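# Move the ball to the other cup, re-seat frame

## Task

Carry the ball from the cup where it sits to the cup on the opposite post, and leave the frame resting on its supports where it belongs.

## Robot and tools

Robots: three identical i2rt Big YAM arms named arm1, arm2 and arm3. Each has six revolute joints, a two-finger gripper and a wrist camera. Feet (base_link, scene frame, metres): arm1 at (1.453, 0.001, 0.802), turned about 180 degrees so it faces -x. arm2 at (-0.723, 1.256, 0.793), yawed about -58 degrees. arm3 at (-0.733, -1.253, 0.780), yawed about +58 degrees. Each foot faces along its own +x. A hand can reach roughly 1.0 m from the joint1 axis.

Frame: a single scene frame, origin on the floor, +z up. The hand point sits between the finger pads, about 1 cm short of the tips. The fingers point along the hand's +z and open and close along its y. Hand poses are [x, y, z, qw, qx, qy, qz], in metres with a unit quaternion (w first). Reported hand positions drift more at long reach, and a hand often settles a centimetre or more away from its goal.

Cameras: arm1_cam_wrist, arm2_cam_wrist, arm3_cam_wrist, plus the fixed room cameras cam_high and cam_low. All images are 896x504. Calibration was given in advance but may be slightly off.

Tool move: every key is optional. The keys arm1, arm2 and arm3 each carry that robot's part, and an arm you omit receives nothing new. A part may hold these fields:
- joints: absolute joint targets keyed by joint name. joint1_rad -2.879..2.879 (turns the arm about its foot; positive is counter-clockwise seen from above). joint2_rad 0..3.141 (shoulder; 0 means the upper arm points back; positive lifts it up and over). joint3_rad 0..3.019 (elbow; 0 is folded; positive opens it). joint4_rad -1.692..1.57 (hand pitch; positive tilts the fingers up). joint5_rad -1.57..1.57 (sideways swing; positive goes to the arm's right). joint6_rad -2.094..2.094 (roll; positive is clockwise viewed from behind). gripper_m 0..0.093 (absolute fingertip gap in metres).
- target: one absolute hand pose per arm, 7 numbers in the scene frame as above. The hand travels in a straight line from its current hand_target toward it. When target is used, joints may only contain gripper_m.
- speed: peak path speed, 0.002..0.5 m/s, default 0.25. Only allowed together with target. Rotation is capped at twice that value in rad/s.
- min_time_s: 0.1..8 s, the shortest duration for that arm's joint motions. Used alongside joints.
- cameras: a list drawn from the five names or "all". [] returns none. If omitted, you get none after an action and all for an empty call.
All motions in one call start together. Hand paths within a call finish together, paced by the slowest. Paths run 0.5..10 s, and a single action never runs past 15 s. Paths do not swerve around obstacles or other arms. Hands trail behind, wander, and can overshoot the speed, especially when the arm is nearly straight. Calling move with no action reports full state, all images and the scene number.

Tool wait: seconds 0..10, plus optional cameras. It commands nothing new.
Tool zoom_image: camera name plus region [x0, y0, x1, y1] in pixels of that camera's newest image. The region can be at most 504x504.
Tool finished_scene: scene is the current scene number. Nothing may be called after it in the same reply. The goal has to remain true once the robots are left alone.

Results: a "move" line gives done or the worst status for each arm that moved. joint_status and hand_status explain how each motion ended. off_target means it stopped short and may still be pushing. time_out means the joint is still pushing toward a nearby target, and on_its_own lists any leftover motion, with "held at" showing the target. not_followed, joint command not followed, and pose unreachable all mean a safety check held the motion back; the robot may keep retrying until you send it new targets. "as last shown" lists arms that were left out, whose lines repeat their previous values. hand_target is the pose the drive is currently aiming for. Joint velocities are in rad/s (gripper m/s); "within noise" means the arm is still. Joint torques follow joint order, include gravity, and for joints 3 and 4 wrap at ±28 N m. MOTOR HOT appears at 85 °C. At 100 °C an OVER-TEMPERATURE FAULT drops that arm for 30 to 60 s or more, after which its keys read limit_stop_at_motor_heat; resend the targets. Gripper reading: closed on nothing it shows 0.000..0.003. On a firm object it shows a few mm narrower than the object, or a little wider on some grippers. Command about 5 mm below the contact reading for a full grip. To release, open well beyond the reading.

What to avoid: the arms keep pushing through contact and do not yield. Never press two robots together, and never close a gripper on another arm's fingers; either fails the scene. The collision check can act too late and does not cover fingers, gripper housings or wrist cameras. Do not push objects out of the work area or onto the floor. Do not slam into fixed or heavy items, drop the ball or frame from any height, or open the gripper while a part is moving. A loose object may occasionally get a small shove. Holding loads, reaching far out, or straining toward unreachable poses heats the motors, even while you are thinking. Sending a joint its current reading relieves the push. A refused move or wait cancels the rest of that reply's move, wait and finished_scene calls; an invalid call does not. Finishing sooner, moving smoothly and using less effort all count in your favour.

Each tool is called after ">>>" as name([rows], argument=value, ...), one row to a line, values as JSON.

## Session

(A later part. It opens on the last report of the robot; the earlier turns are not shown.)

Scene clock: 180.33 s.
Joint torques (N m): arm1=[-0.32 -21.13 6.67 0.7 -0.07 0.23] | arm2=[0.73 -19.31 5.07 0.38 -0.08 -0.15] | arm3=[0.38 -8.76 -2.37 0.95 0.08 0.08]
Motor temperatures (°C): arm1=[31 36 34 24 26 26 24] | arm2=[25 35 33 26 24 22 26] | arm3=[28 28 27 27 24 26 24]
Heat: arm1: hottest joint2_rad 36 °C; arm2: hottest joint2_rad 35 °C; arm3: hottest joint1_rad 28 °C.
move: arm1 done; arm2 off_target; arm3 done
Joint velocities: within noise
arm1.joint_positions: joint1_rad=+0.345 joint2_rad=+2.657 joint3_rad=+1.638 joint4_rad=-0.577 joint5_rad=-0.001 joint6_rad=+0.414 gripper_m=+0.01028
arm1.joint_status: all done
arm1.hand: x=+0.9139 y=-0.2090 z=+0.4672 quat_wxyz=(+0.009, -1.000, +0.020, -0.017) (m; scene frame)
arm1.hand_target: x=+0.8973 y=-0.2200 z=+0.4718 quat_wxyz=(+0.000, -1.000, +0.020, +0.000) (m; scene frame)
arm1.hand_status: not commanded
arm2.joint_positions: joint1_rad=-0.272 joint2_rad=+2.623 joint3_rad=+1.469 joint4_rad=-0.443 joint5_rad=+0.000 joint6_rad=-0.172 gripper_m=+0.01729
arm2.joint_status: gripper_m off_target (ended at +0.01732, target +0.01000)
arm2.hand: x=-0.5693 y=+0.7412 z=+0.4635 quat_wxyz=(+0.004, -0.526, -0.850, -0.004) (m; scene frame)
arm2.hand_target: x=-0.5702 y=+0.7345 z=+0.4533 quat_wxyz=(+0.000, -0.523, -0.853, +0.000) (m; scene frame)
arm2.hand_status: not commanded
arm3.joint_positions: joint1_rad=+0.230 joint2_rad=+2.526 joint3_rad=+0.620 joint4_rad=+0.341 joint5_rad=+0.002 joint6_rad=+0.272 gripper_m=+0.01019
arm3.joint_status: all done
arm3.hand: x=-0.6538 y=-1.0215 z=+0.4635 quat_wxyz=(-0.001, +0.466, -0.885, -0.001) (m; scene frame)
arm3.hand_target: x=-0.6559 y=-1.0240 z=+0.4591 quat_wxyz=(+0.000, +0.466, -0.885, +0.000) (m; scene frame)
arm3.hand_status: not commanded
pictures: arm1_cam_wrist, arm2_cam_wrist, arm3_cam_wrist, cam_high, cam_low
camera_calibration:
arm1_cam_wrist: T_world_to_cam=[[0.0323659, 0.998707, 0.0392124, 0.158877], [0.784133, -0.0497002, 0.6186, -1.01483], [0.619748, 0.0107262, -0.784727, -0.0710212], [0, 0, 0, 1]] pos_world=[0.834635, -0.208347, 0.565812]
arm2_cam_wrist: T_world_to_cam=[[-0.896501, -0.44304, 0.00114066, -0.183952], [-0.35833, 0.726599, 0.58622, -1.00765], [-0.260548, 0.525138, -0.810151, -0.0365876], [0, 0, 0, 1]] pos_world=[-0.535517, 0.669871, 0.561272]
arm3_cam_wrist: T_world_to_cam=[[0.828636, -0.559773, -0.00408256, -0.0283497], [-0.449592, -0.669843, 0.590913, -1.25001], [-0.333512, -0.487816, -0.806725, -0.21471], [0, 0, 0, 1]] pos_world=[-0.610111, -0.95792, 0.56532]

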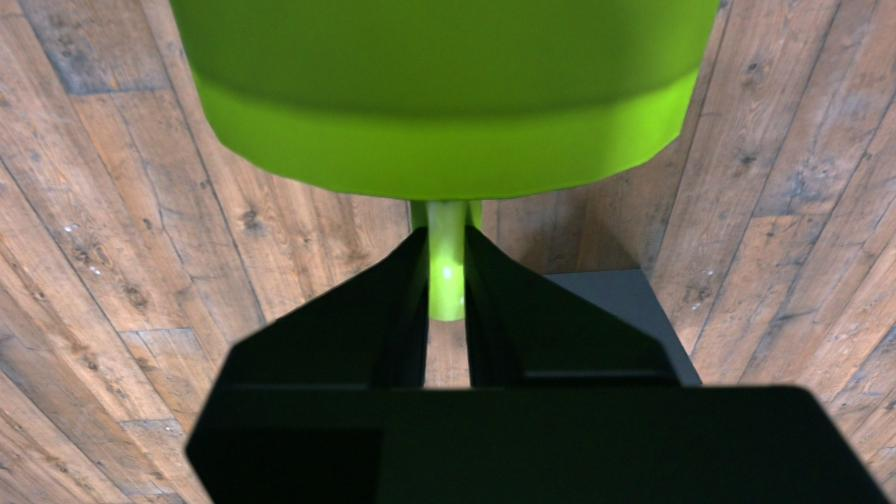

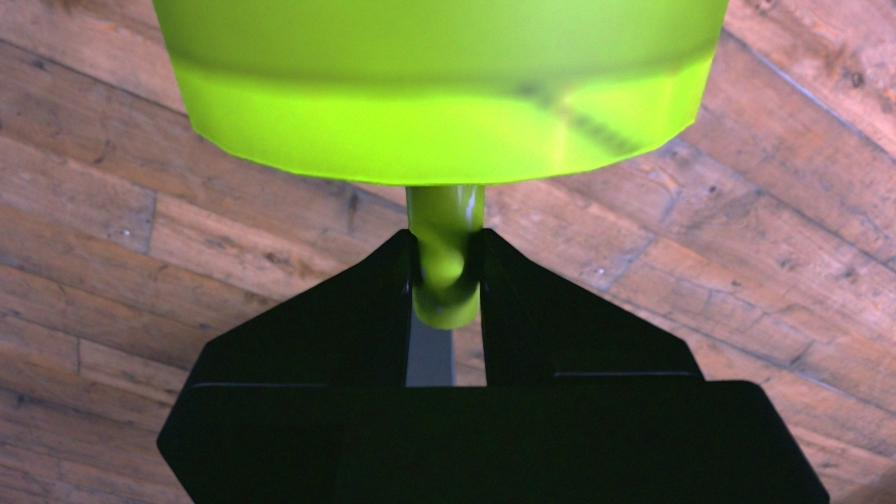

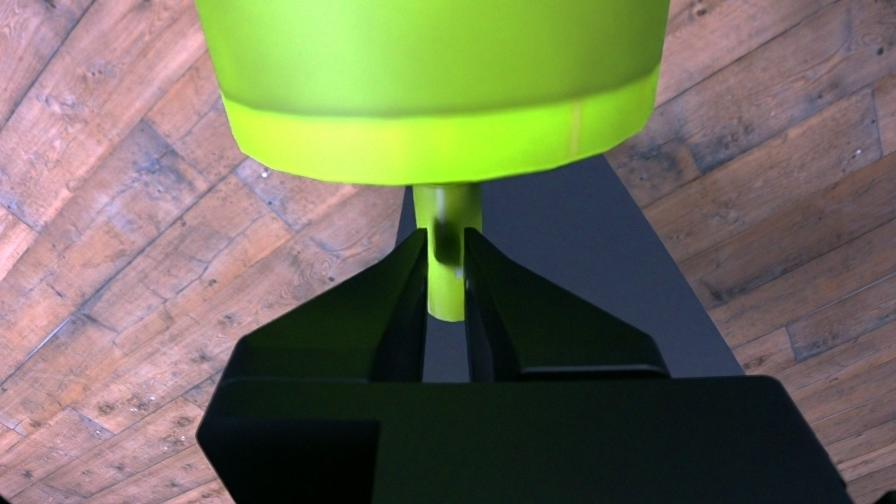

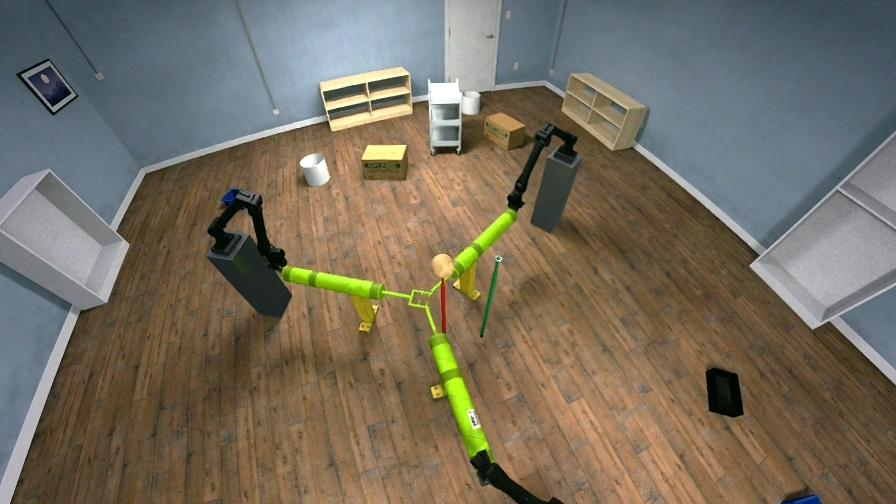

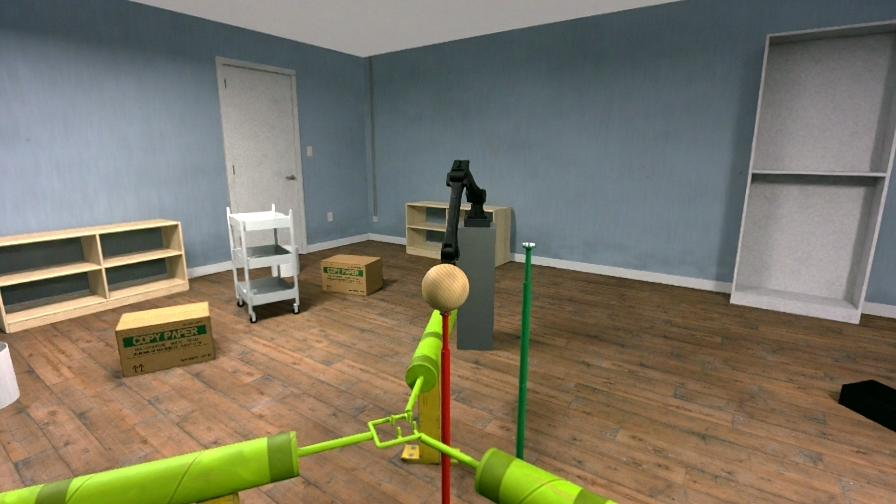

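>>> move(arm1={"joints":{"gripper_m":0.06}}, arm2={"joints":{"gripper_m":0.06}}, arm3={"joints":{"gripper_m":0.06}})

>>> move(arm1={"target":[0.897,-0.220,0.447,0,1,-0.02,0],"speed":0.1}, arm2={"target":[-0.570,0.735,0.441,0,0.5225,0.8526,0],"speed":0.1}, arm3={"target":[-0.656,-1.024,0.437,0,-0.466,0.885,0],"speed":0.1}, cameras=["arm1_cam_wrist","arm2_cam_wrist","arm3_cam_wrist"])

Scene clock: 195.67 s.
Joint torques (N m): arm1=[-0.26 -21.25 6.52 0.7 -0.06 0.23] | arm2=[0.73 -19.31 5.08 0.38 -0.08 -0.15] | arm3=[0.38 -8.76 -2.37 0.95 0.08 0.08]
Motor temperatures (°C): arm1=[31 35 34 24 26 26 24] | arm2=[25 36 33 26 24 22 27] | arm3=[28 28 27 27 24 26 24]
Heat: arm1: hottest joint2_rad 35 °C; arm2: hottest joint2_rad 36 °C; arm3: hottest joint1_rad 28 °C.
move: arm1 done; arm2 done; arm3 done
Joint velocities: within noise
arm1.joint_positions: joint1_rad=+0.345 joint2_rad=+2.658 joint3_rad=+1.640 joint4_rad=-0.577 joint5_rad=-0.002 joint6_rad=+0.414 gripper_m=+0.05977
arm1.joint_status: all done
arm1.hand: x=+0.9132 y=-0.2093 z=+0.4671 quat_wxyz=(+0.008, -1.000, +0.020, -0.017) (m; scene frame)
arm1.hand_target: x=+0.8975 y=-0.2199 z=+0.4717 quat_wxyz=(+0.000, -1.000, +0.020, +0.000) (m; scene frame)
arm1.hand_status: not commanded
arm2.joint_positions: joint1_rad=-0.272 joint2_rad=+2.623 joint3_rad=+1.469 joint4_rad=-0.443 joint5_rad=+0.000 joint6_rad=-0.172 gripper_m=+0.05984
arm2.joint_status: all done
arm2.hand: x=-0.5693 y=+0.7412 z=+0.4635 quat_wxyz=(+0.004, -0.526, -0.850, -0.004) (m; scene frame)
arm2.hand_target: x=-0.5702 y=+0.7345 z=+0.4533 quat_wxyz=(+0.000, -0.523, -0.853, +0.000) (m; scene frame)
arm2.hand_status: not commanded
arm3.joint_positions: joint1_rad=+0.230 joint2_rad=+2.526 joint3_rad=+0.620 joint4_rad=+0.341 joint5_rad=+0.002 joint6_rad=+0.272 gripper_m=+0.05982
arm3.joint_status: all done
arm3.hand: x=-0.6538 y=-1.0215 z=+0.4635 quat_wxyz=(-0.001, +0.466, -0.885, -0.001) (m; scene frame)
arm3.hand_target: x=-0.6559 y=-1.0240 z=+0.4591 quat_wxyz=(+0.000, +0.466, -0.885, +0.000) (m; scene frame)
arm3.hand_status: not commanded
pictures: none

Scene clock: 196.93 s.
Joint torques (N m): arm1=[-0.26 -21.48 6.41 0.7 -0.06 0.23] | arm2=[0.79 -18.78 5.24 0.36 -0.08 -0.15] | arm3=[0.32 -8.82 -2.62 0.95 0.08 0.08]
Motor temperatures (°C): arm1=[31 35 34 24 26 26 24] | arm2=[25 37 33 26 24 22 27] | arm3=[28 28 27 27 24 26 24]
Heat: arm1: hottest joint2_rad 35 °C; arm2: hottest joint2_rad 37 °C; arm3: hottest joint1_rad 28 °C.
move: arm1 off_target; arm2 off_target; arm3 done
Joint velocities: within noise
arm1.joint_positions: joint1_rad=+0.345 joint2_rad=+2.719 joint3_rad=+1.678 joint4_rad=-0.560 joint5_rad=-0.002 joint6_rad=+0.414 gripper_m=+0.05987
arm1.joint_status: not commanded
arm1.hand: x=+0.9162 y=-0.2080 z=+0.4402 quat_wxyz=(+0.010, -1.000, +0.020, -0.020) (m; scene frame)
arm1.hand_target: x=+0.8975 y=-0.2199 z=+0.4476 quat_wxyz=(+0.000, -1.000, +0.020, +0.000) (m; scene frame)
arm1.hand_status: off_target (0.024 m and 2.5 deg from the pose sent, 0.028 m and 2.1 deg at the start)
arm2.joint_positions: joint1_rad=-0.272 joint2_rad=+2.643 joint3_rad=+1.480 joint4_rad=-0.430 joint5_rad=+0.000 joint6_rad=-0.172 gripper_m=+0.05992
arm2.joint_status: not commanded
arm2.hand: x=-0.5690 y=+0.7405 z=+0.4551 quat_wxyz=(+0.002, -0.526, -0.850, -0.003) (m; scene frame)
arm2.hand_target: x=-0.5703 y=+0.7357 z=+0.4414 quat_wxyz=(+0.000, -0.523, -0.853, +0.000) (m; scene frame)
arm2.hand_status: off_target (0.015 m and 0.6 deg from the pose sent, 0.023 m and 0.8 deg at the start)
arm3.joint_positions: joint1_rad=+0.230 joint2_rad=+2.598 joint3_rad=+0.664 joint4_rad=+0.370 joint5_rad=+0.002 joint6_rad=+0.272 gripper_m=+0.05991
arm3.joint_status: not commanded
arm3.hand: x=-0.6536 y=-1.0208 z=+0.4418 quat_wxyz=(-0.001, +0.466, -0.885, -0.001) (m; scene frame)
arm3.hand_target: x=-0.6559 y=-1.0241 z=+0.4371 quat_wxyz=(+0.000, +0.466, -0.885, +0.000) (m; scene frame)
arm3.hand_status: done (0.006 m and 0.2 deg from the pose sent, 0.027 m and 0.1 deg at the start)
pictures: arm1_cam_wrist, arm2_cam_wrist, arm3_cam_wrist
camera_calibration:
arm1_cam_wrist: T_world_to_cam=[[0.0322898, 0.998637, 0.041001, 0.158184], [0.780943, -0.0508102, 0.622533, -0.998926], [0.623767, 0.0119179, -0.781519, -0.0984819], [0, 0, 0, 1]] pos_world=[0.836426, -0.20755, 0.538413]
arm2_cam_wrist: T_world_to_cam=[[-0.896476, -0.443088, 0.00196113, -0.184395], [-0.359125, 0.729177, 0.582521, -1.00281], [-0.259538, 0.521512, -0.812813, -0.0384348], [0, 0, 0, 1]] pos_world=[-0.535415, 0.669566, 0.553279]
arm3_cam_wrist: T_world_to_cam=[[0.828645, -0.559757, -0.00430285, -0.0280715], [-0.449734, -0.670307, 0.590277, -1.23688], [-0.333296, -0.487196, -0.807189, -0.23075], [0, 0, 0, 1]] pos_world=[-0.609912, -0.957221, 0.543721]

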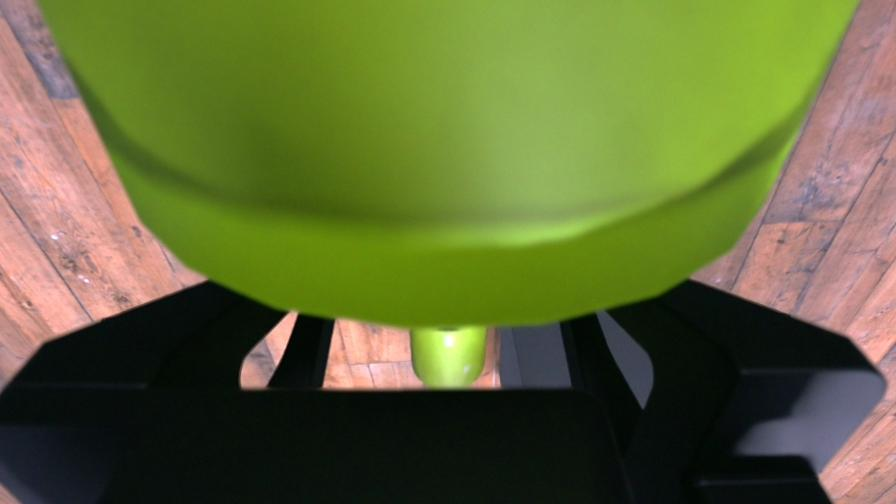

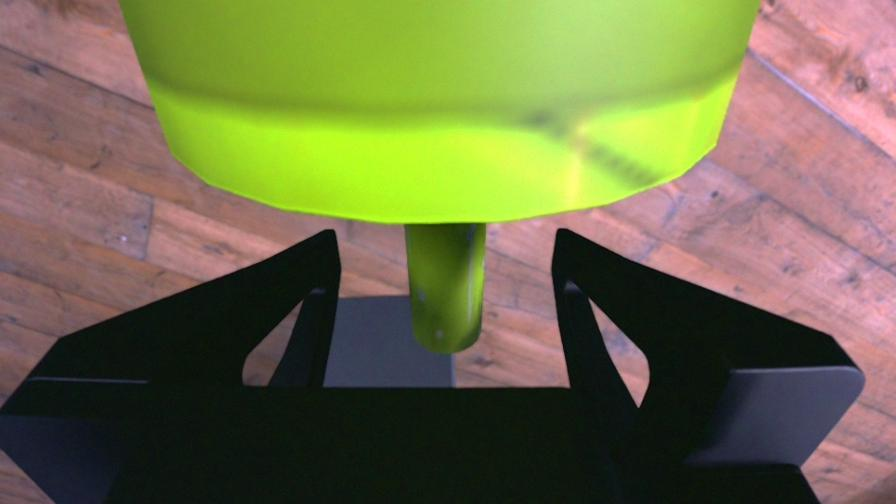

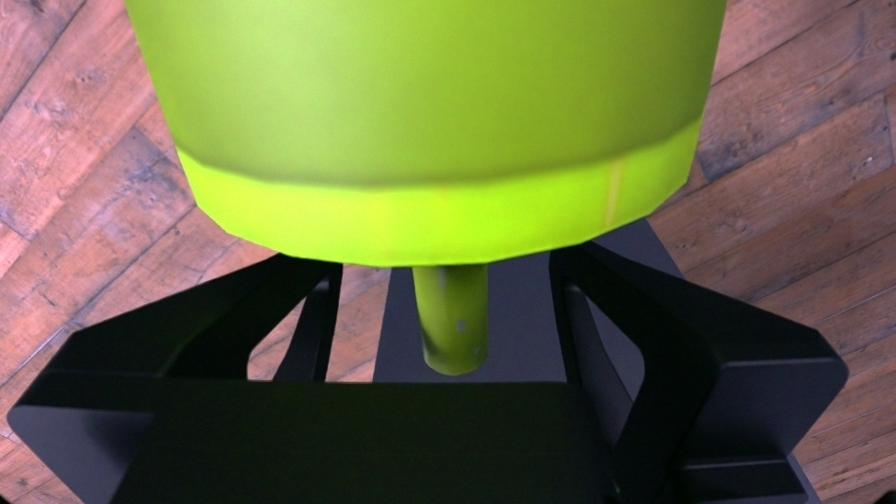

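>>> move(arm1={"target":[0.905,-0.220,0.450,0,1,-0.02,0],"speed":0.1})

>>> move(arm1={"joints":{"gripper_m":0.008}}, arm2={"joints":{"gripper_m":0.008}}, arm3={"joints":{"gripper_m":0.008}}, cameras=["arm1_cam_wrist","arm2_cam_wrist","arm3_cam_wrist"])

Scene clock: 201.90 s.
Joint torques (N m): arm1=[0.15 -22.89 3.88 0.73 -0.07 0.28] | arm2=[0.79 -18.73 5.24 0.36 -0.08 -0.15] | arm3=[0.32 -8.88 -2.62 0.95 0.08 0.08]
Motor temperatures (°C): arm1=[31 35 33 24 26 26 24] | arm2=[25 37 33 26 24 22 27] | arm3=[28 28 26 27 24 26 24]
Heat: arm1: hottest joint2_rad 35 °C; arm2: hottest joint2_rad 37 °C; arm3: hottest joint1_rad 28 °C.
move: arm1 off_target
Joint velocities: within noise
arm1.joint_positions: joint1_rad=+0.345 joint2_rad=+2.719 joint3_rad=+1.678 joint4_rad=-0.543 joint5_rad=-0.002 joint6_rad=+0.414 gripper_m=+0.05987
arm1.joint_status: not commanded
arm1.hand: x=+0.9124 y=-0.2095 z=+0.4401 quat_wxyz=(+0.006, -1.000, +0.020, -0.012) (m; scene frame)
arm1.hand_target: x=+0.9052 y=-0.2200 z=+0.4499 quat_wxyz=(+0.000, -1.000, +0.020, +0.000) (m; scene frame)
arm1.hand_status: off_target (0.016 m and 1.6 deg from the pose sent, 0.019 m and 2.5 deg at the start)
arm2, arm3: as last shown
pictures: none

Scene clock: 202.63 s.
Joint torques (N m): arm1=[0.15 -22.89 3.86 0.75 -0.08 0.29] | arm2=[0.79 -18.78 5.26 0.38 -0.06 -0.11] | arm3=[0.26 -8.88 -2.62 0.95 -0.01 0.28]
Motor temperatures (°C): arm1=[31 35 33 24 26 26 24] | arm2=[25 37 33 26 24 22 27] | arm3=[28 28 26 27 24 26 24]
Heat: arm1: hottest joint2_rad 35 °C; arm2: hottest joint2_rad 37 °C; arm3: hottest joint1_rad 28 °C.
move: arm1 off_target; arm2 off_target; arm3 off_target
Joint velocities: within noise
arm1.joint_positions: joint1_rad=+0.345 joint2_rad=+2.719 joint3_rad=+1.678 joint4_rad=-0.543 joint5_rad=-0.001 joint6_rad=+0.414 gripper_m=+0.01887
arm1.joint_status: gripper_m off_target (ended at +0.01890, target +0.00800)
arm1.hand: x=+0.9123 y=-0.2095 z=+0.4401 quat_wxyz=(+0.007, -1.000, +0.020, -0.012) (m; scene frame)
arm1.hand_target: x=+0.9051 y=-0.2201 z=+0.4499 quat_wxyz=(+0.000, -1.000, +0.020, +0.000) (m; scene frame)
arm1.hand_status: not commanded
arm2.joint_positions: joint1_rad=-0.272 joint2_rad=+2.643 joint3_rad=+1.480 joint4_rad=-0.430 joint5_rad=-0.001 joint6_rad=-0.175 gripper_m=+0.01822
arm2.joint_status: gripper_m off_target (ended at +0.01825, target +0.00800)
arm2.hand: x=-0.5689 y=+0.7405 z=+0.4551 quat_wxyz=(+0.002, -0.525, -0.851, -0.003) (m; scene frame)
arm2.hand_target: x=-0.5702 y=+0.7357 z=+0.4414 quat_wxyz=(+0.000, -0.523, -0.853, +0.000) (m; scene frame)
arm2.hand_status: not commanded
arm3.joint_positions: joint1_rad=+0.231 joint2_rad=+2.598 joint3_rad=+0.664 joint4_rad=+0.370 joint5_rad=+0.004 joint6_rad=+0.254 gripper_m=+0.01821
arm3.joint_status: gripper_m off_target (ended at +0.01824, target +0.00800)
arm3.hand: x=-0.6535 y=-1.0208 z=+0.4418 quat_wxyz=(-0.002, +0.475, -0.880, +0.000) (m; scene frame)
arm3.hand_target: x=-0.6560 y=-1.0241 z=+0.4372 quat_wxyz=(+0.000, +0.466, -0.885, +0.000) (m; scene frame)
arm3.hand_status: not commanded
pictures: arm1_cam_wrist, arm2_cam_wrist, arm3_cam_wrist
camera_calibration:
arm1_cam_wrist: T_world_to_cam=[[0.0327914, 0.998859, 0.0347281, 0.162117], [0.790684, -0.0471797, 0.610404, -0.998626], [0.611346, 0.00744295, -0.791329, -0.0814141], [0, 0, 0, 1]] pos_world=[0.834053, -0.20844, 0.539509]
arm2_cam_wrist: T_world_to_cam=[[-0.894957, -0.446151, 0.00118805, -0.180784], [-0.362053, 0.72781, 0.582418, -1.00337], [-0.260711, 0.520809, -0.812889, -0.0385222], [0, 0, 0, 1]] pos_world=[-0.535109, 0.669665, 0.553278]
arm3_cam_wrist: T_world_to_cam=[[0.839149, -0.543898, -0.00199282, -0.00618399], [-0.438241, -0.678297, 0.589794, -1.23728], [-0.32214, -0.494052, -0.807551, -0.230334], [0, 0, 0, 1]] pos_world=[-0.611238, -0.956405, 0.543722]

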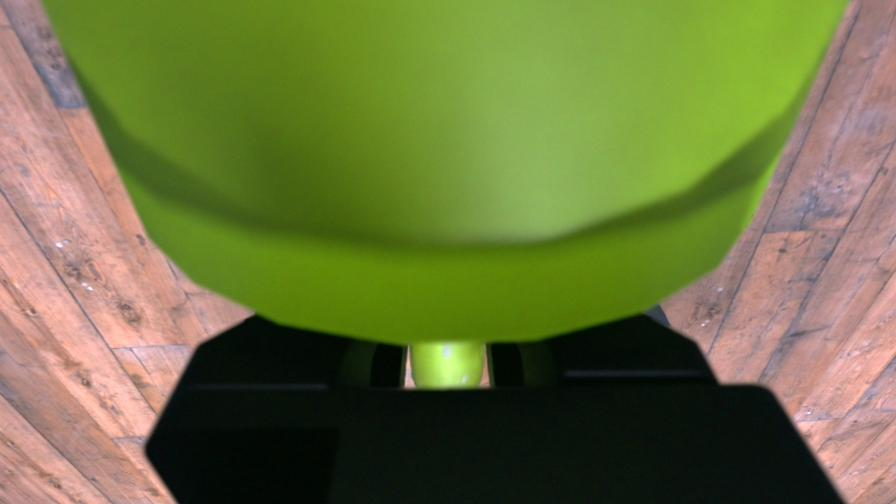

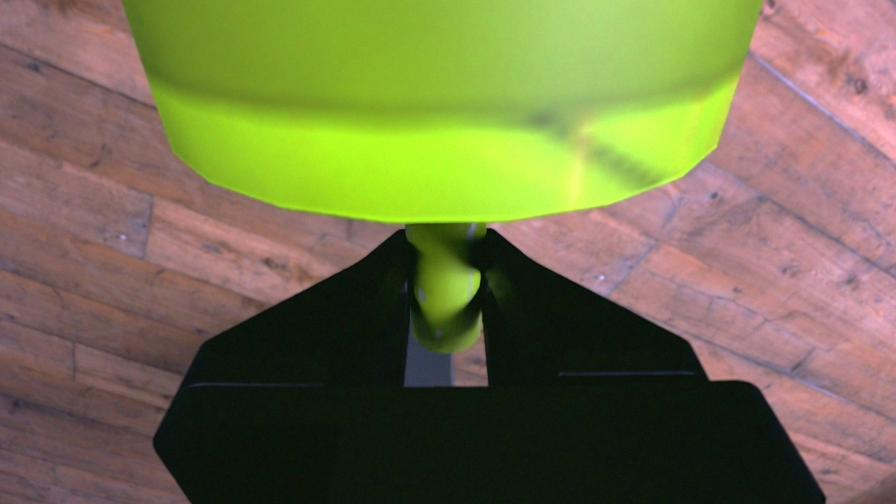

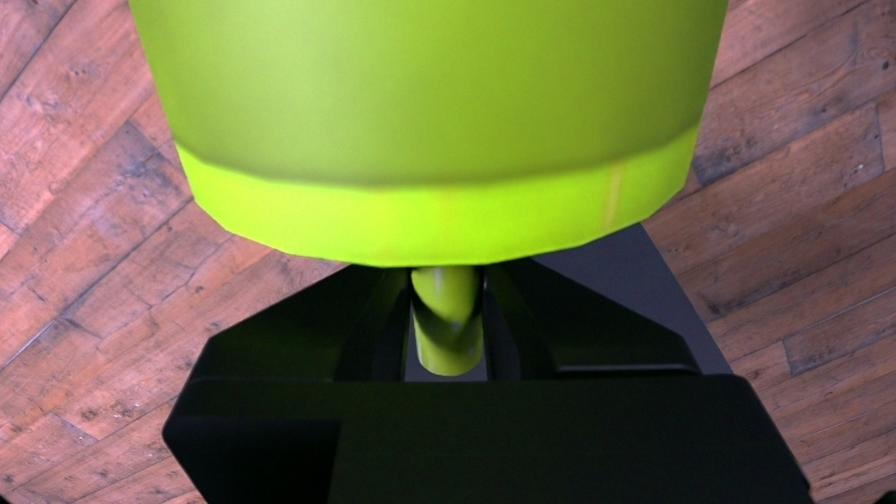

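>>> move(cameras=["cam_high","cam_low"])

>>> zoom_image(camera="cam_low", region=[350, 390, 470, 460])

>>> zoom_image(camera="cam_high", region=[395, 270, 455, 320])

>>> zoom_image(camera="cam_low", region=[400, 230, 560, 340])

Scene clock: 233.43 s.
Joint torques (N m): arm1=[0.21 -22.89 3.86 0.73 -0.08 0.28] | arm2=[0.85 -18.78 5.24 0.36 -0.06 -0.12] | arm3=[0.26 -8.88 -2.62 0.95 -0.01 0.28]
Motor temperatures (°C): arm1=[30 37 32 24 26 26 25] | arm2=[25 39 33 26 24 22 28] | arm3=[28 28 26 27 24 26 26]
Heat: arm1: hottest joint2_rad 37 °C; arm2: hottest joint2_rad 39 °C; arm3: hottest joint1_rad 28 °C.
Joint velocities: within noise
arm1.joint_positions: joint1_rad=+0.345 joint2_rad=+2.719 joint3_rad=+1.678 joint4_rad=-0.543 joint5_rad=-0.001 joint6_rad=+0.414 gripper_m=+0.01887
arm1.joint_status: gripper_m off_target (ended at +0.01890, target +0.00800)
arm1.hand: x=+0.9123 y=-0.2095 z=+0.4401 quat_wxyz=(+0.007, -1.000, +0.020, -0.012) (m; scene frame)
arm1.hand_target: x=+0.9051 y=-0.2201 z=+0.4499 quat_wxyz=(+0.000, -1.000, +0.020, +0.000) (m; scene frame)
arm1.hand_status: not commanded
arm2.joint_positions: joint1_rad=-0.272 joint2_rad=+2.643 joint3_rad=+1.480 joint4_rad=-0.430 joint5_rad=-0.001 joint6_rad=-0.175 gripper_m=+0.01822
arm2.joint_status: gripper_m off_target (ended at +0.01825, target +0.00800)
arm2.hand: x=-0.5689 y=+0.7405 z=+0.4551 quat_wxyz=(+0.002, -0.525, -0.851, -0.003) (m; scene frame)
arm2.hand_target: x=-0.5702 y=+0.7357 z=+0.4414 quat_wxyz=(+0.000, -0.523, -0.853, +0.000) (m; scene frame)
arm2.hand_status: not commanded
arm3.joint_positions: joint1_rad=+0.231 joint2_rad=+2.598 joint3_rad=+0.664 joint4_rad=+0.370 joint5_rad=+0.004 joint6_rad=+0.254 gripper_m=+0.01821
arm3.joint_status: gripper_m off_target (ended at +0.01824, target +0.00800)
arm3.hand: x=-0.6535 y=-1.0208 z=+0.4418 quat_wxyz=(-0.002, +0.475, -0.880, +0.000) (m; scene frame)
arm3.hand_target: x=-0.6560 y=-1.0241 z=+0.4372 quat_wxyz=(+0.000, +0.466, -0.885, +0.000) (m; scene frame)
arm3.hand_status: not commanded
pictures: cam_high, cam_low

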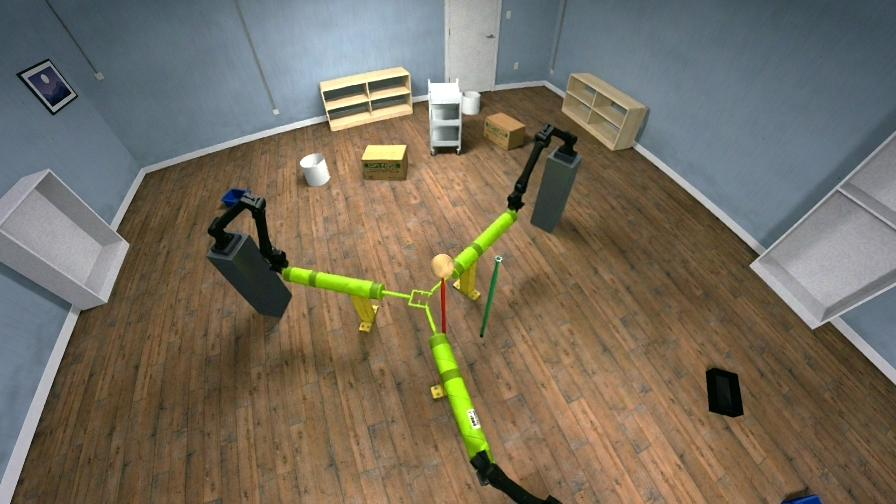

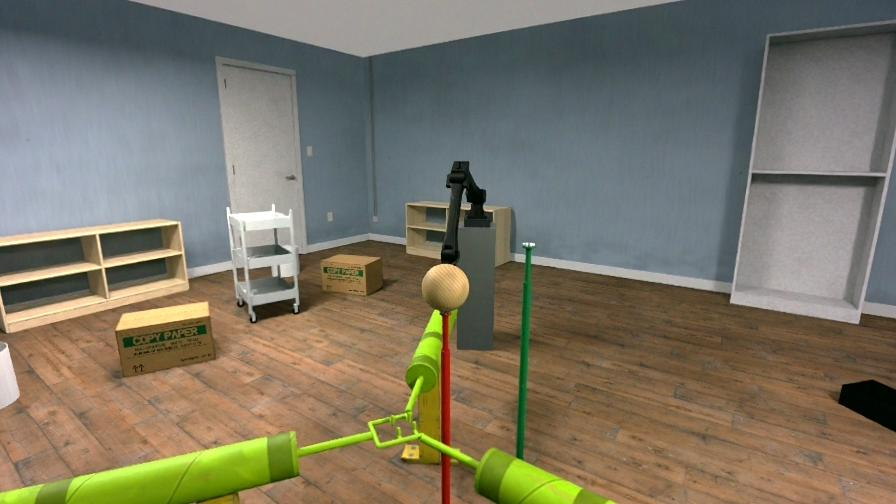

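Scaled by 4.200 from the camera's 896x504 image, which has a finer 1280x720 frame.

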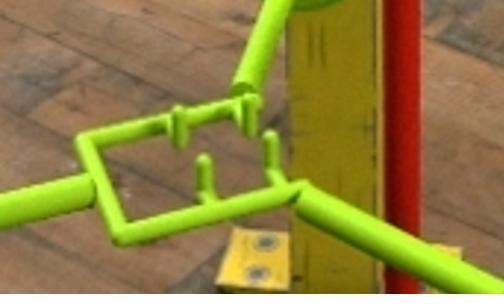

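Scaled by 8.400 from the camera's 896x504 image, which has a finer 1280x720 frame.

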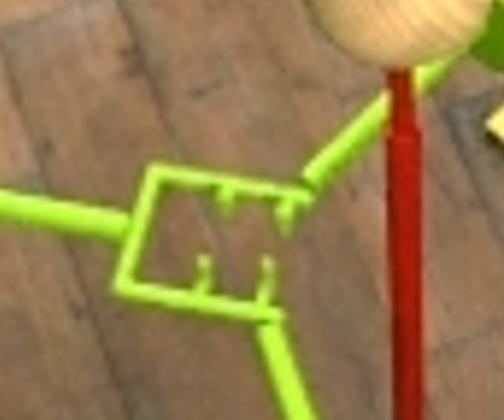

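Scaled by 3.150 from the camera's 896x504 image, which has a finer 1280x720 frame.

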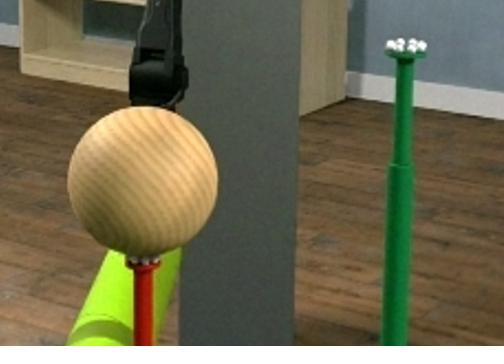

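>>> move(arm1={"target":[0.9051,-0.2201,0.5099,0,1,-0.02,0],"speed":0.1}, arm2={"target":[-0.5702,0.7357,0.5014,0,0.5225,0.8526,0],"speed":0.1}, arm3={"target":[-0.656,-1.0241,0.4972,0,-0.466,0.885,0],"speed":0.1}, cameras=["all"])

Scene clock: 281.17 s.
Joint torques (N m): arm1=[0.15 -25.17 3.66 -0.31 0 0.28] | arm2=[0.5 -24.41 2.39 -0.55 -0.01 -0.11] | arm3=[0.26 -12.04 -4.31 0.13 -0.19 0.31]
Motor temperatures (°C): arm1=[30 39 31 24 26 25 26] | arm2=[25 40 32 26 24 22 29] | arm3=[28 28 25 27 24 25 26]
Heat: arm1: hottest joint2_rad 39 °C; arm2: hottest joint2_rad 40 °C; arm3: hottest joint1_rad 28 °C.
move: arm1 off_target; arm2 off_target; arm3 off_target
Joint velocities: within noise
arm1.joint_positions: joint1_rad=+0.345 joint2_rad=+2.617 joint3_rad=+1.597 joint4_rad=-0.567 joint5_rad=-0.003 joint6_rad=+0.414 gripper_m=+0.01887
arm1.joint_status: not commanded
arm1.hand: x=+0.9168 y=-0.2082 z=+0.4817 quat_wxyz=(+0.006, -1.000, +0.020, -0.013) (m; scene frame)
arm1.hand_target: x=+0.9054 y=-0.2200 z=+0.5089 quat_wxyz=(+0.000, -1.000, +0.020, +0.000) (m; scene frame)
arm1.hand_status: off_target (0.033 m and 1.7 deg from the pose sent, 0.071 m and 1.6 deg at the start)
arm2.joint_positions: joint1_rad=-0.269 joint2_rad=+2.579 joint3_rad=+1.439 joint4_rad=-0.459 joint5_rad=-0.002 joint6_rad=-0.176 gripper_m=+0.01822
arm2.joint_status: not commanded
arm2.hand: x=-0.5679 y=+0.7434 z=+0.4815 quat_wxyz=(+0.004, -0.523, -0.852, -0.005) (m; scene frame)
arm2.hand_target: x=-0.5703 y=+0.7357 z=+0.5007 quat_wxyz=(+0.000, -0.523, -0.853, +0.000) (m; scene frame)
arm2.hand_status: off_target (0.021 m and 0.8 deg from the pose sent, 0.046 m and 0.5 deg at the start)
arm3.joint_positions: joint1_rad=+0.231 joint2_rad=+2.442 joint3_rad=+0.582 joint4_rad=+0.300 joint5_rad=+0.008 joint6_rad=+0.251 gripper_m=+0.01821
arm3.joint_status: not commanded
arm3.hand: x=-0.6521 y=-1.0190 z=+0.4869 quat_wxyz=(-0.005, +0.476, -0.880, +0.000) (m; scene frame)
arm3.hand_target: x=-0.6559 y=-1.0242 z=+0.4966 quat_wxyz=(+0.000, +0.466, -0.885, +0.000) (m; scene frame)
arm3.hand_status: off_target (0.012 m and 1.4 deg from the pose sent, 0.056 m and 1.1 deg at the start)
pictures: arm1_cam_wrist, arm2_cam_wrist, arm3_cam_wrist, cam_high, cam_low
camera_calibration:
arm1_cam_wrist: T_world_to_cam=[[0.032711, 0.998887, 0.0339773, 0.159651], [0.788717, -0.0466791, 0.612982, -1.02689], [0.613886, 0.00674727, -0.789366, -0.0546396], [0, 0, 0, 1]] pos_world=[0.838248, -0.207039, 0.580912]
arm2_cam_wrist: T_world_to_cam=[[-0.893439, -0.449183, -0.00107445, -0.174461], [-0.364063, 0.722728, 0.587471, -1.02029], [-0.263105, 0.525261, -0.809245, -0.0246377], [0, 0, 0, 1]] pos_world=[-0.533803, 0.671971, 0.579267]
arm3_cam_wrist: T_world_to_cam=[[0.840589, -0.541672, 0.00112465, -0.00466087], [-0.439473, -0.680777, 0.586008, -1.26351], [-0.316659, -0.493087, -0.810304, -0.186605], [0, 0, 0, 1]] pos_world=[-0.610453, -0.954708, 0.589228]

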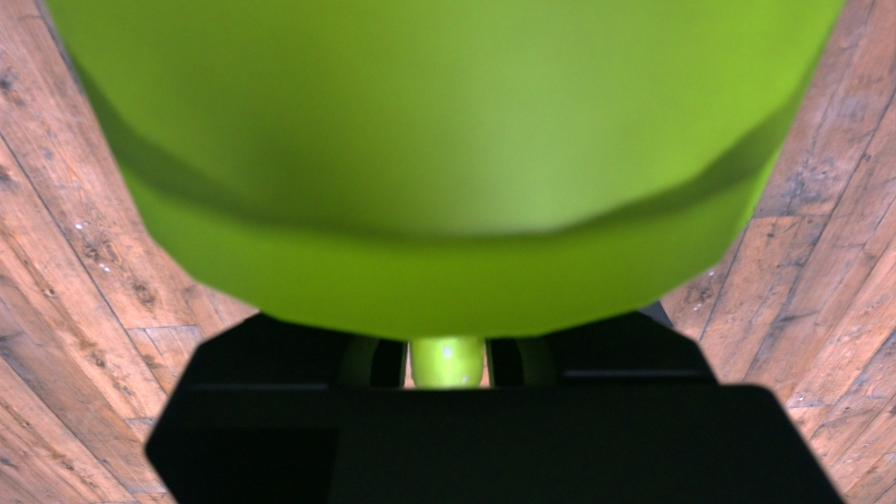

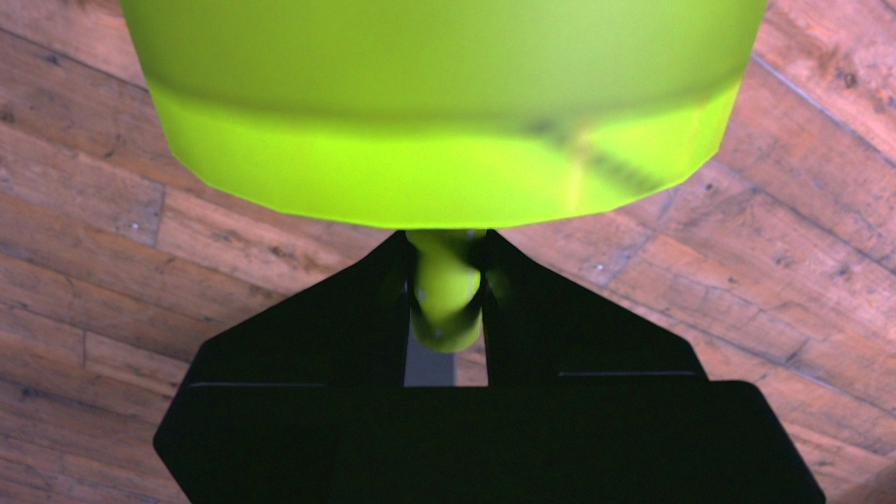

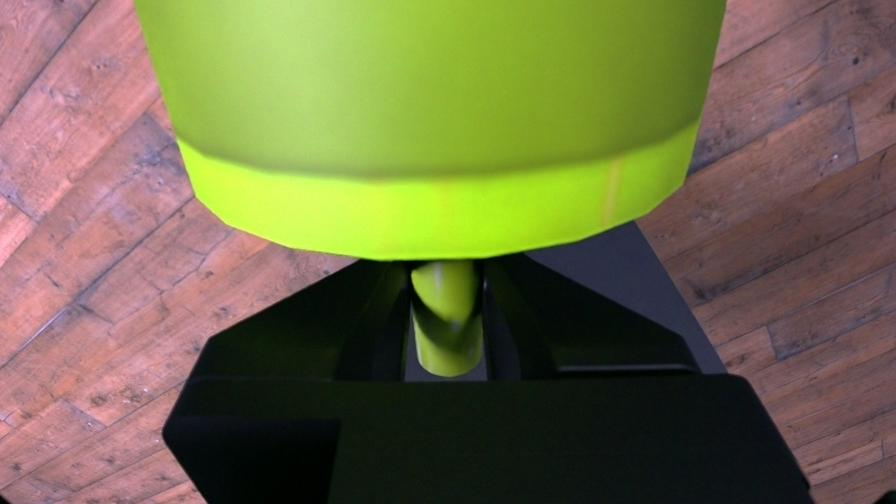

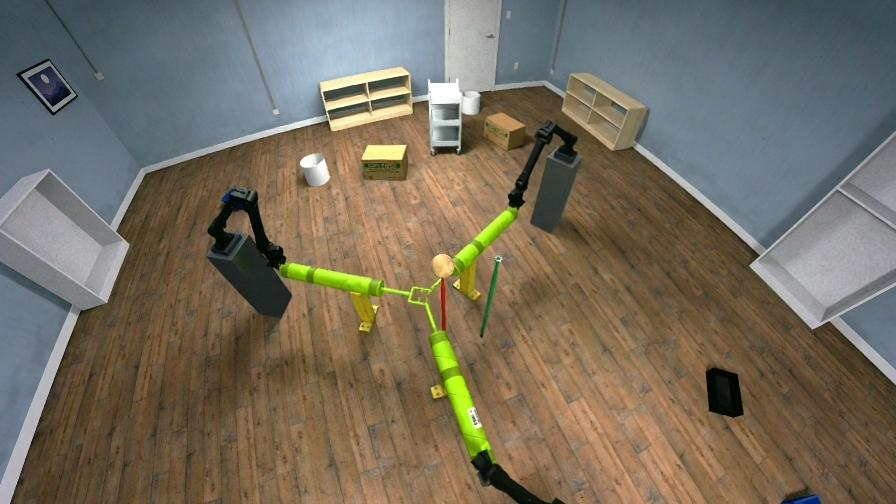

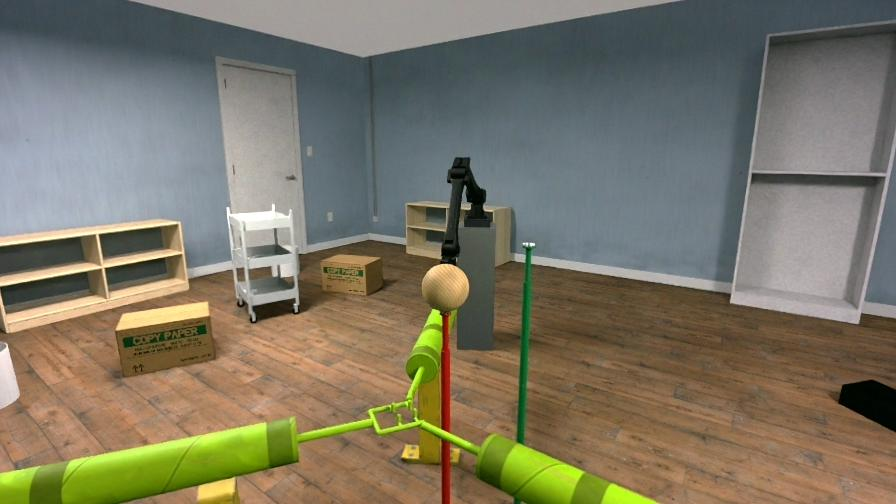

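>>> move(arm1={"target":[0.9051,-0.2201,0.72,0,1,-0.02,0],"speed":0.12}, arm2={"target":[-0.5702,0.7357,0.72,0,0.5225,0.8526,0],"speed":0.12}, arm3={"target":[-0.656,-1.0241,0.70,0,-0.466,0.885,0],"speed":0.12}, cameras=["cam_high","cam_low"])

>>> zoom_image(camera="cam_low", region=[360, 250, 480, 370])

>>> zoom_image(camera="cam_high", region=[390, 250, 470, 320])

Scene clock: 290.30 s.
Joint torques (N m): arm1=[-0.5 -24.53 6.64 -0.51 0.1 0.24] | arm2=[1.32 -23.18 5.42 -0.7 -0.21 -0.06] | arm3=[0.38 -7.94 4.41 -0.77 -0.07 0.32]
Motor temperatures (°C): arm1=[30 41 31 24 26 25 26] | arm2=[25 39 31 26 24 22 29] | arm3=[28 29 25 27 24 25 27]
Heat: arm1: hottest joint2_rad 41 °C; arm2: hottest joint2_rad 39 °C; arm3: hottest joint2_rad 29 °C.
move: arm1 off_target; arm2 off_target; arm3 done
Joint velocities: within noise
arm1.joint_positions: joint1_rad=+0.351 joint2_rad=+2.203 joint3_rad=+1.481 joint4_rad=-0.872 joint5_rad=-0.006 joint6_rad=+0.417 gripper_m=+0.01887
arm1.joint_status: not commanded
arm1.hand: x=+0.9143 y=-0.2140 z=+0.6890 quat_wxyz=(+0.006, -1.000, +0.019, -0.018) (m; scene frame)
arm1.hand_target: x=+0.9055 y=-0.2200 z=+0.7192 quat_wxyz=(+0.000, -1.000, +0.020, +0.000) (m; scene frame)
arm1.hand_status: off_target (0.033 m and 2.2 deg from the pose sent, 0.239 m and 1.7 deg at the start)
arm2.joint_positions: joint1_rad=-0.277 joint2_rad=+2.126 joint3_rad=+1.329 joint4_rad=-0.812 joint5_rad=+0.003 joint6_rad=-0.180 gripper_m=+0.01822
arm2.joint_status: not commanded
arm2.hand: x=-0.5723 y=+0.7395 z=+0.6973 quat_wxyz=(+0.009, -0.525, -0.851, -0.007) (m; scene frame)
arm2.hand_target: x=-0.5702 y=+0.7358 z=+0.7193 quat_wxyz=(+0.000, -0.523, -0.853, +0.000) (m; scene frame)
arm2.hand_status: off_target (0.023 m and 1.3 deg from the pose sent, 0.239 m and 0.8 deg at the start)
arm3.joint_positions: joint1_rad=+0.231 joint2_rad=+1.547 joint3_rad=+0.410 joint4_rad=-0.422 joint5_rad=+0.005 joint6_rad=+0.251 gripper_m=+0.01821
arm3.joint_status: not commanded
arm3.hand: x=-0.6536 y=-1.0228 z=+0.6947 quat_wxyz=(-0.004, +0.476, -0.880, -0.001) (m; scene frame)
arm3.hand_target: x=-0.6560 y=-1.0241 z=+0.6997 quat_wxyz=(+0.000, +0.466, -0.885, +0.000) (m; scene frame)
arm3.hand_status: done (0.006 m and 1.4 deg from the pose sent, 0.213 m and 1.4 deg at the start)
pictures: cam_high, cam_low

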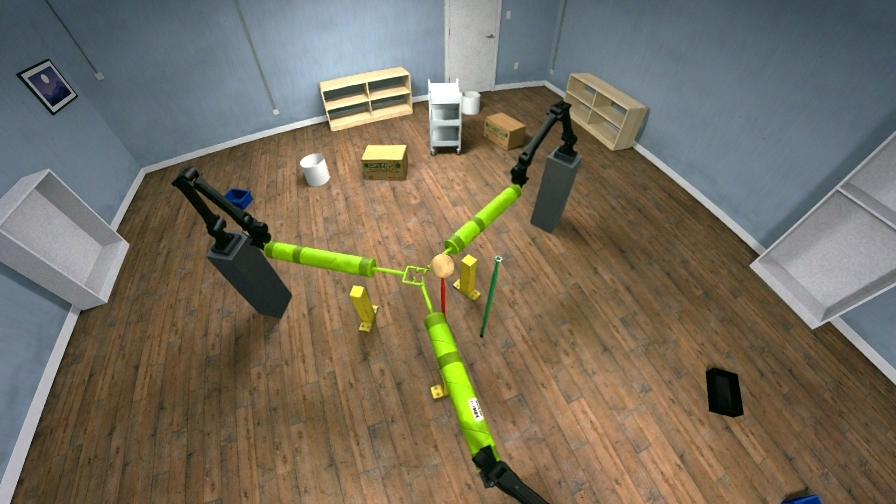

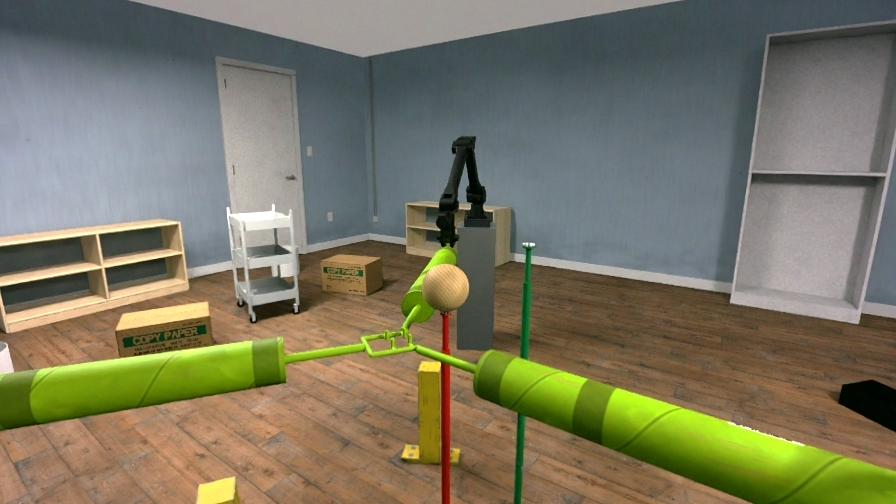

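Scaled by 4.200 from the camera's 896x504 image, which has a finer 1280x720 frame.

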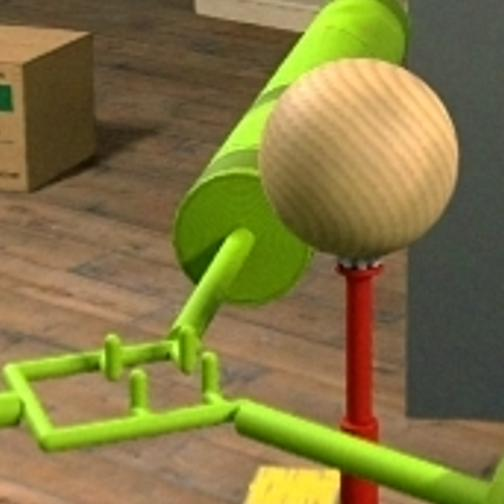

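Scaled by 6.300 from the camera's 896x504 image, which has a finer 1280x720 frame.

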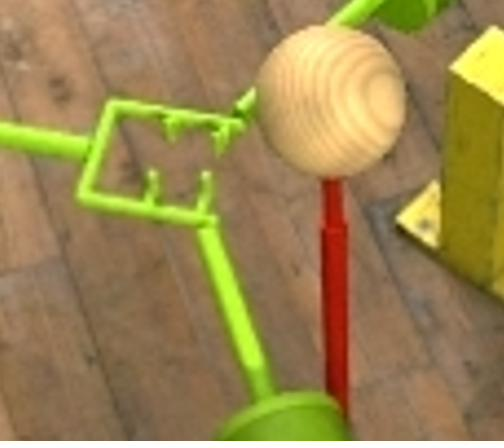

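>>> move(arm1={"target":[0.9456,-0.1571,0.72,0,1,-0.02,0],"speed":0.1}, arm2={"target":[-0.5297,0.7987,0.72,0,0.5225,0.8526,0],"speed":0.1}, arm3={"target":[-0.6155,-0.9611,0.70,0,-0.466,0.885,0],"speed":0.1}, cameras=["cam_high","cam_low"])

>>> zoom_image(camera="cam_low", region=[380, 270, 480, 370])

>>> zoom_image(camera="cam_high", region=[400, 240, 470, 310])

Scene clock: 320.93 s.
Joint torques (N m): arm1=[-1.73 -22.01 5.08 -0.03 0.03 0.08] | arm2=[1.67 -21.66 4.07 -0.18 -0.1 0.06] | arm3=[-0.79 -7.41 6.39 -0.42 -0.15 0.19]
Motor temperatures (°C): arm1=[30 38 32 24 26 25 27] | arm2=[25 37 32 26 24 22 29] | arm3=[27 29 26 27 24 25 27]
Heat: arm1: hottest joint2_rad 38 °C; arm2: hottest joint2_rad 37 °C; arm3: hottest joint2_rad 29 °C.
move: arm1 off_target; arm2 off_target; arm3 done
Joint velocities: within noise
arm1.joint_positions: joint1_rad=+0.283 joint2_rad=+2.089 joint3_rad=+1.278 joint4_rad=-0.783 joint5_rad=-0.005 joint6_rad=+0.353 gripper_m=+0.01887
arm1.joint_status: not commanded
arm1.hand: x=+0.9533 y=-0.1601 z=+0.6957 quat_wxyz=(+0.006, -1.000, +0.021, -0.017) (m; scene frame)
arm1.hand_target: x=+0.9457 y=-0.1571 z=+0.7193 quat_wxyz=(+0.000, -1.000, +0.020, +0.000) (m; scene frame)
arm1.hand_status: off_target (0.026 m and 2.1 deg from the pose sent, 0.072 m and 2.1 deg at the start)
arm2.joint_positions: joint1_rad=-0.168 joint2_rad=+2.042 joint3_rad=+1.187 joint4_rad=-0.756 joint5_rad=-0.002 joint6_rad=-0.078 gripper_m=+0.01822
arm2.joint_status: not commanded
arm2.hand: x=-0.5324 y=+0.7980 z=+0.7023 quat_wxyz=(+0.009, -0.522, -0.853, -0.008) (m; scene frame)
arm2.hand_target: x=-0.5297 y=+0.7987 z=+0.7193 quat_wxyz=(+0.000, -0.522, -0.853, +0.000) (m; scene frame)
arm2.hand_status: off_target (0.018 m and 1.4 deg from the pose sent, 0.076 m and 1.3 deg at the start)
arm3.joint_positions: joint1_rad=+0.186 joint2_rad=+1.653 joint3_rad=+0.594 joint4_rad=-0.491 joint5_rad=+0.007 joint6_rad=+0.205 gripper_m=+0.01821
arm3.joint_status: not commanded
arm3.hand: x=-0.6180 y=-0.9630 z=+0.6997 quat_wxyz=(-0.008, +0.476, -0.879, -0.003) (m; scene frame)
arm3.hand_target: x=-0.6155 y=-0.9611 z=+0.7001 quat_wxyz=(+0.000, +0.466, -0.885, +0.000) (m; scene frame)
arm3.hand_status: done (0.003 m and 1.7 deg from the pose sent, 0.073 m and 1.3 deg at the start)
pictures: cam_high, cam_low

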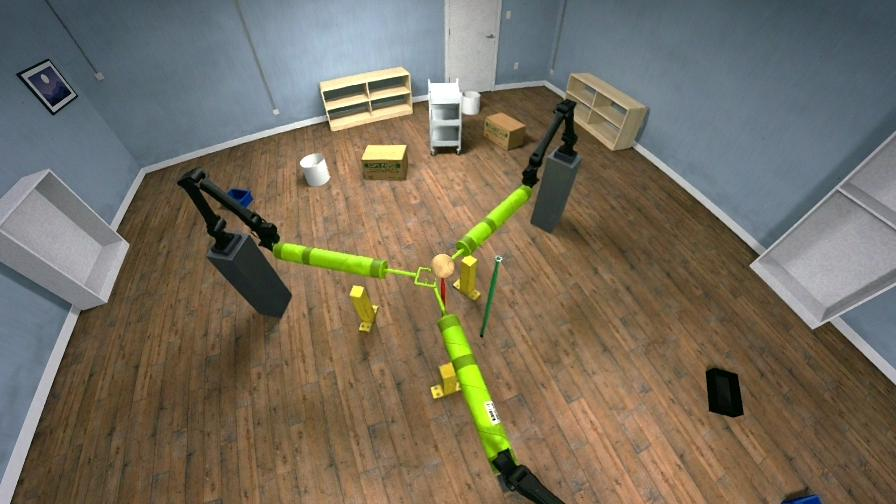

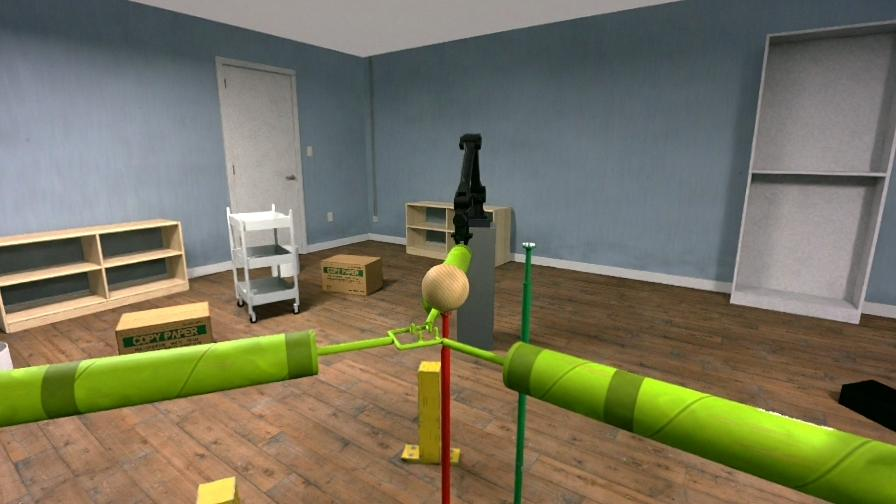

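Scaled by 5.040 from the camera's 896x504 image, which has a finer 1280x720 frame.

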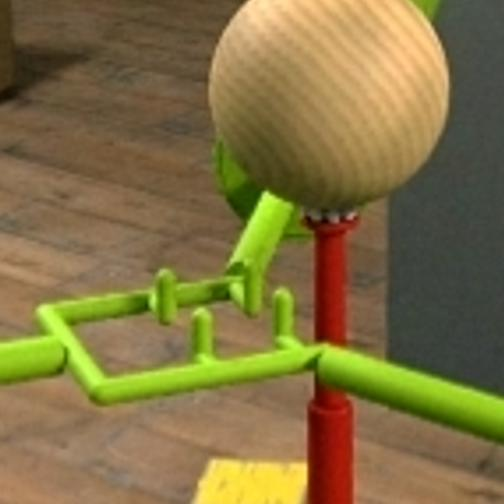

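Scaled by 7.200 from the camera's 896x504 image, which has a finer 1280x720 frame.

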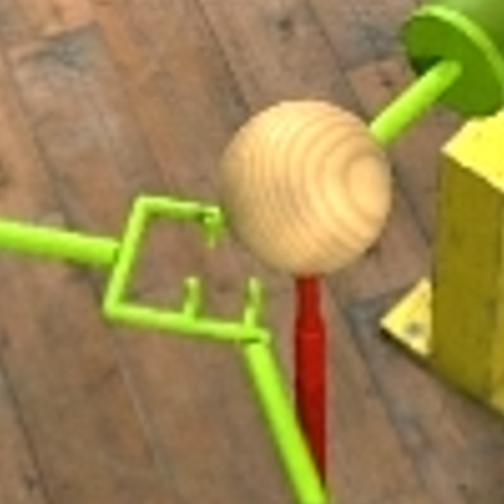

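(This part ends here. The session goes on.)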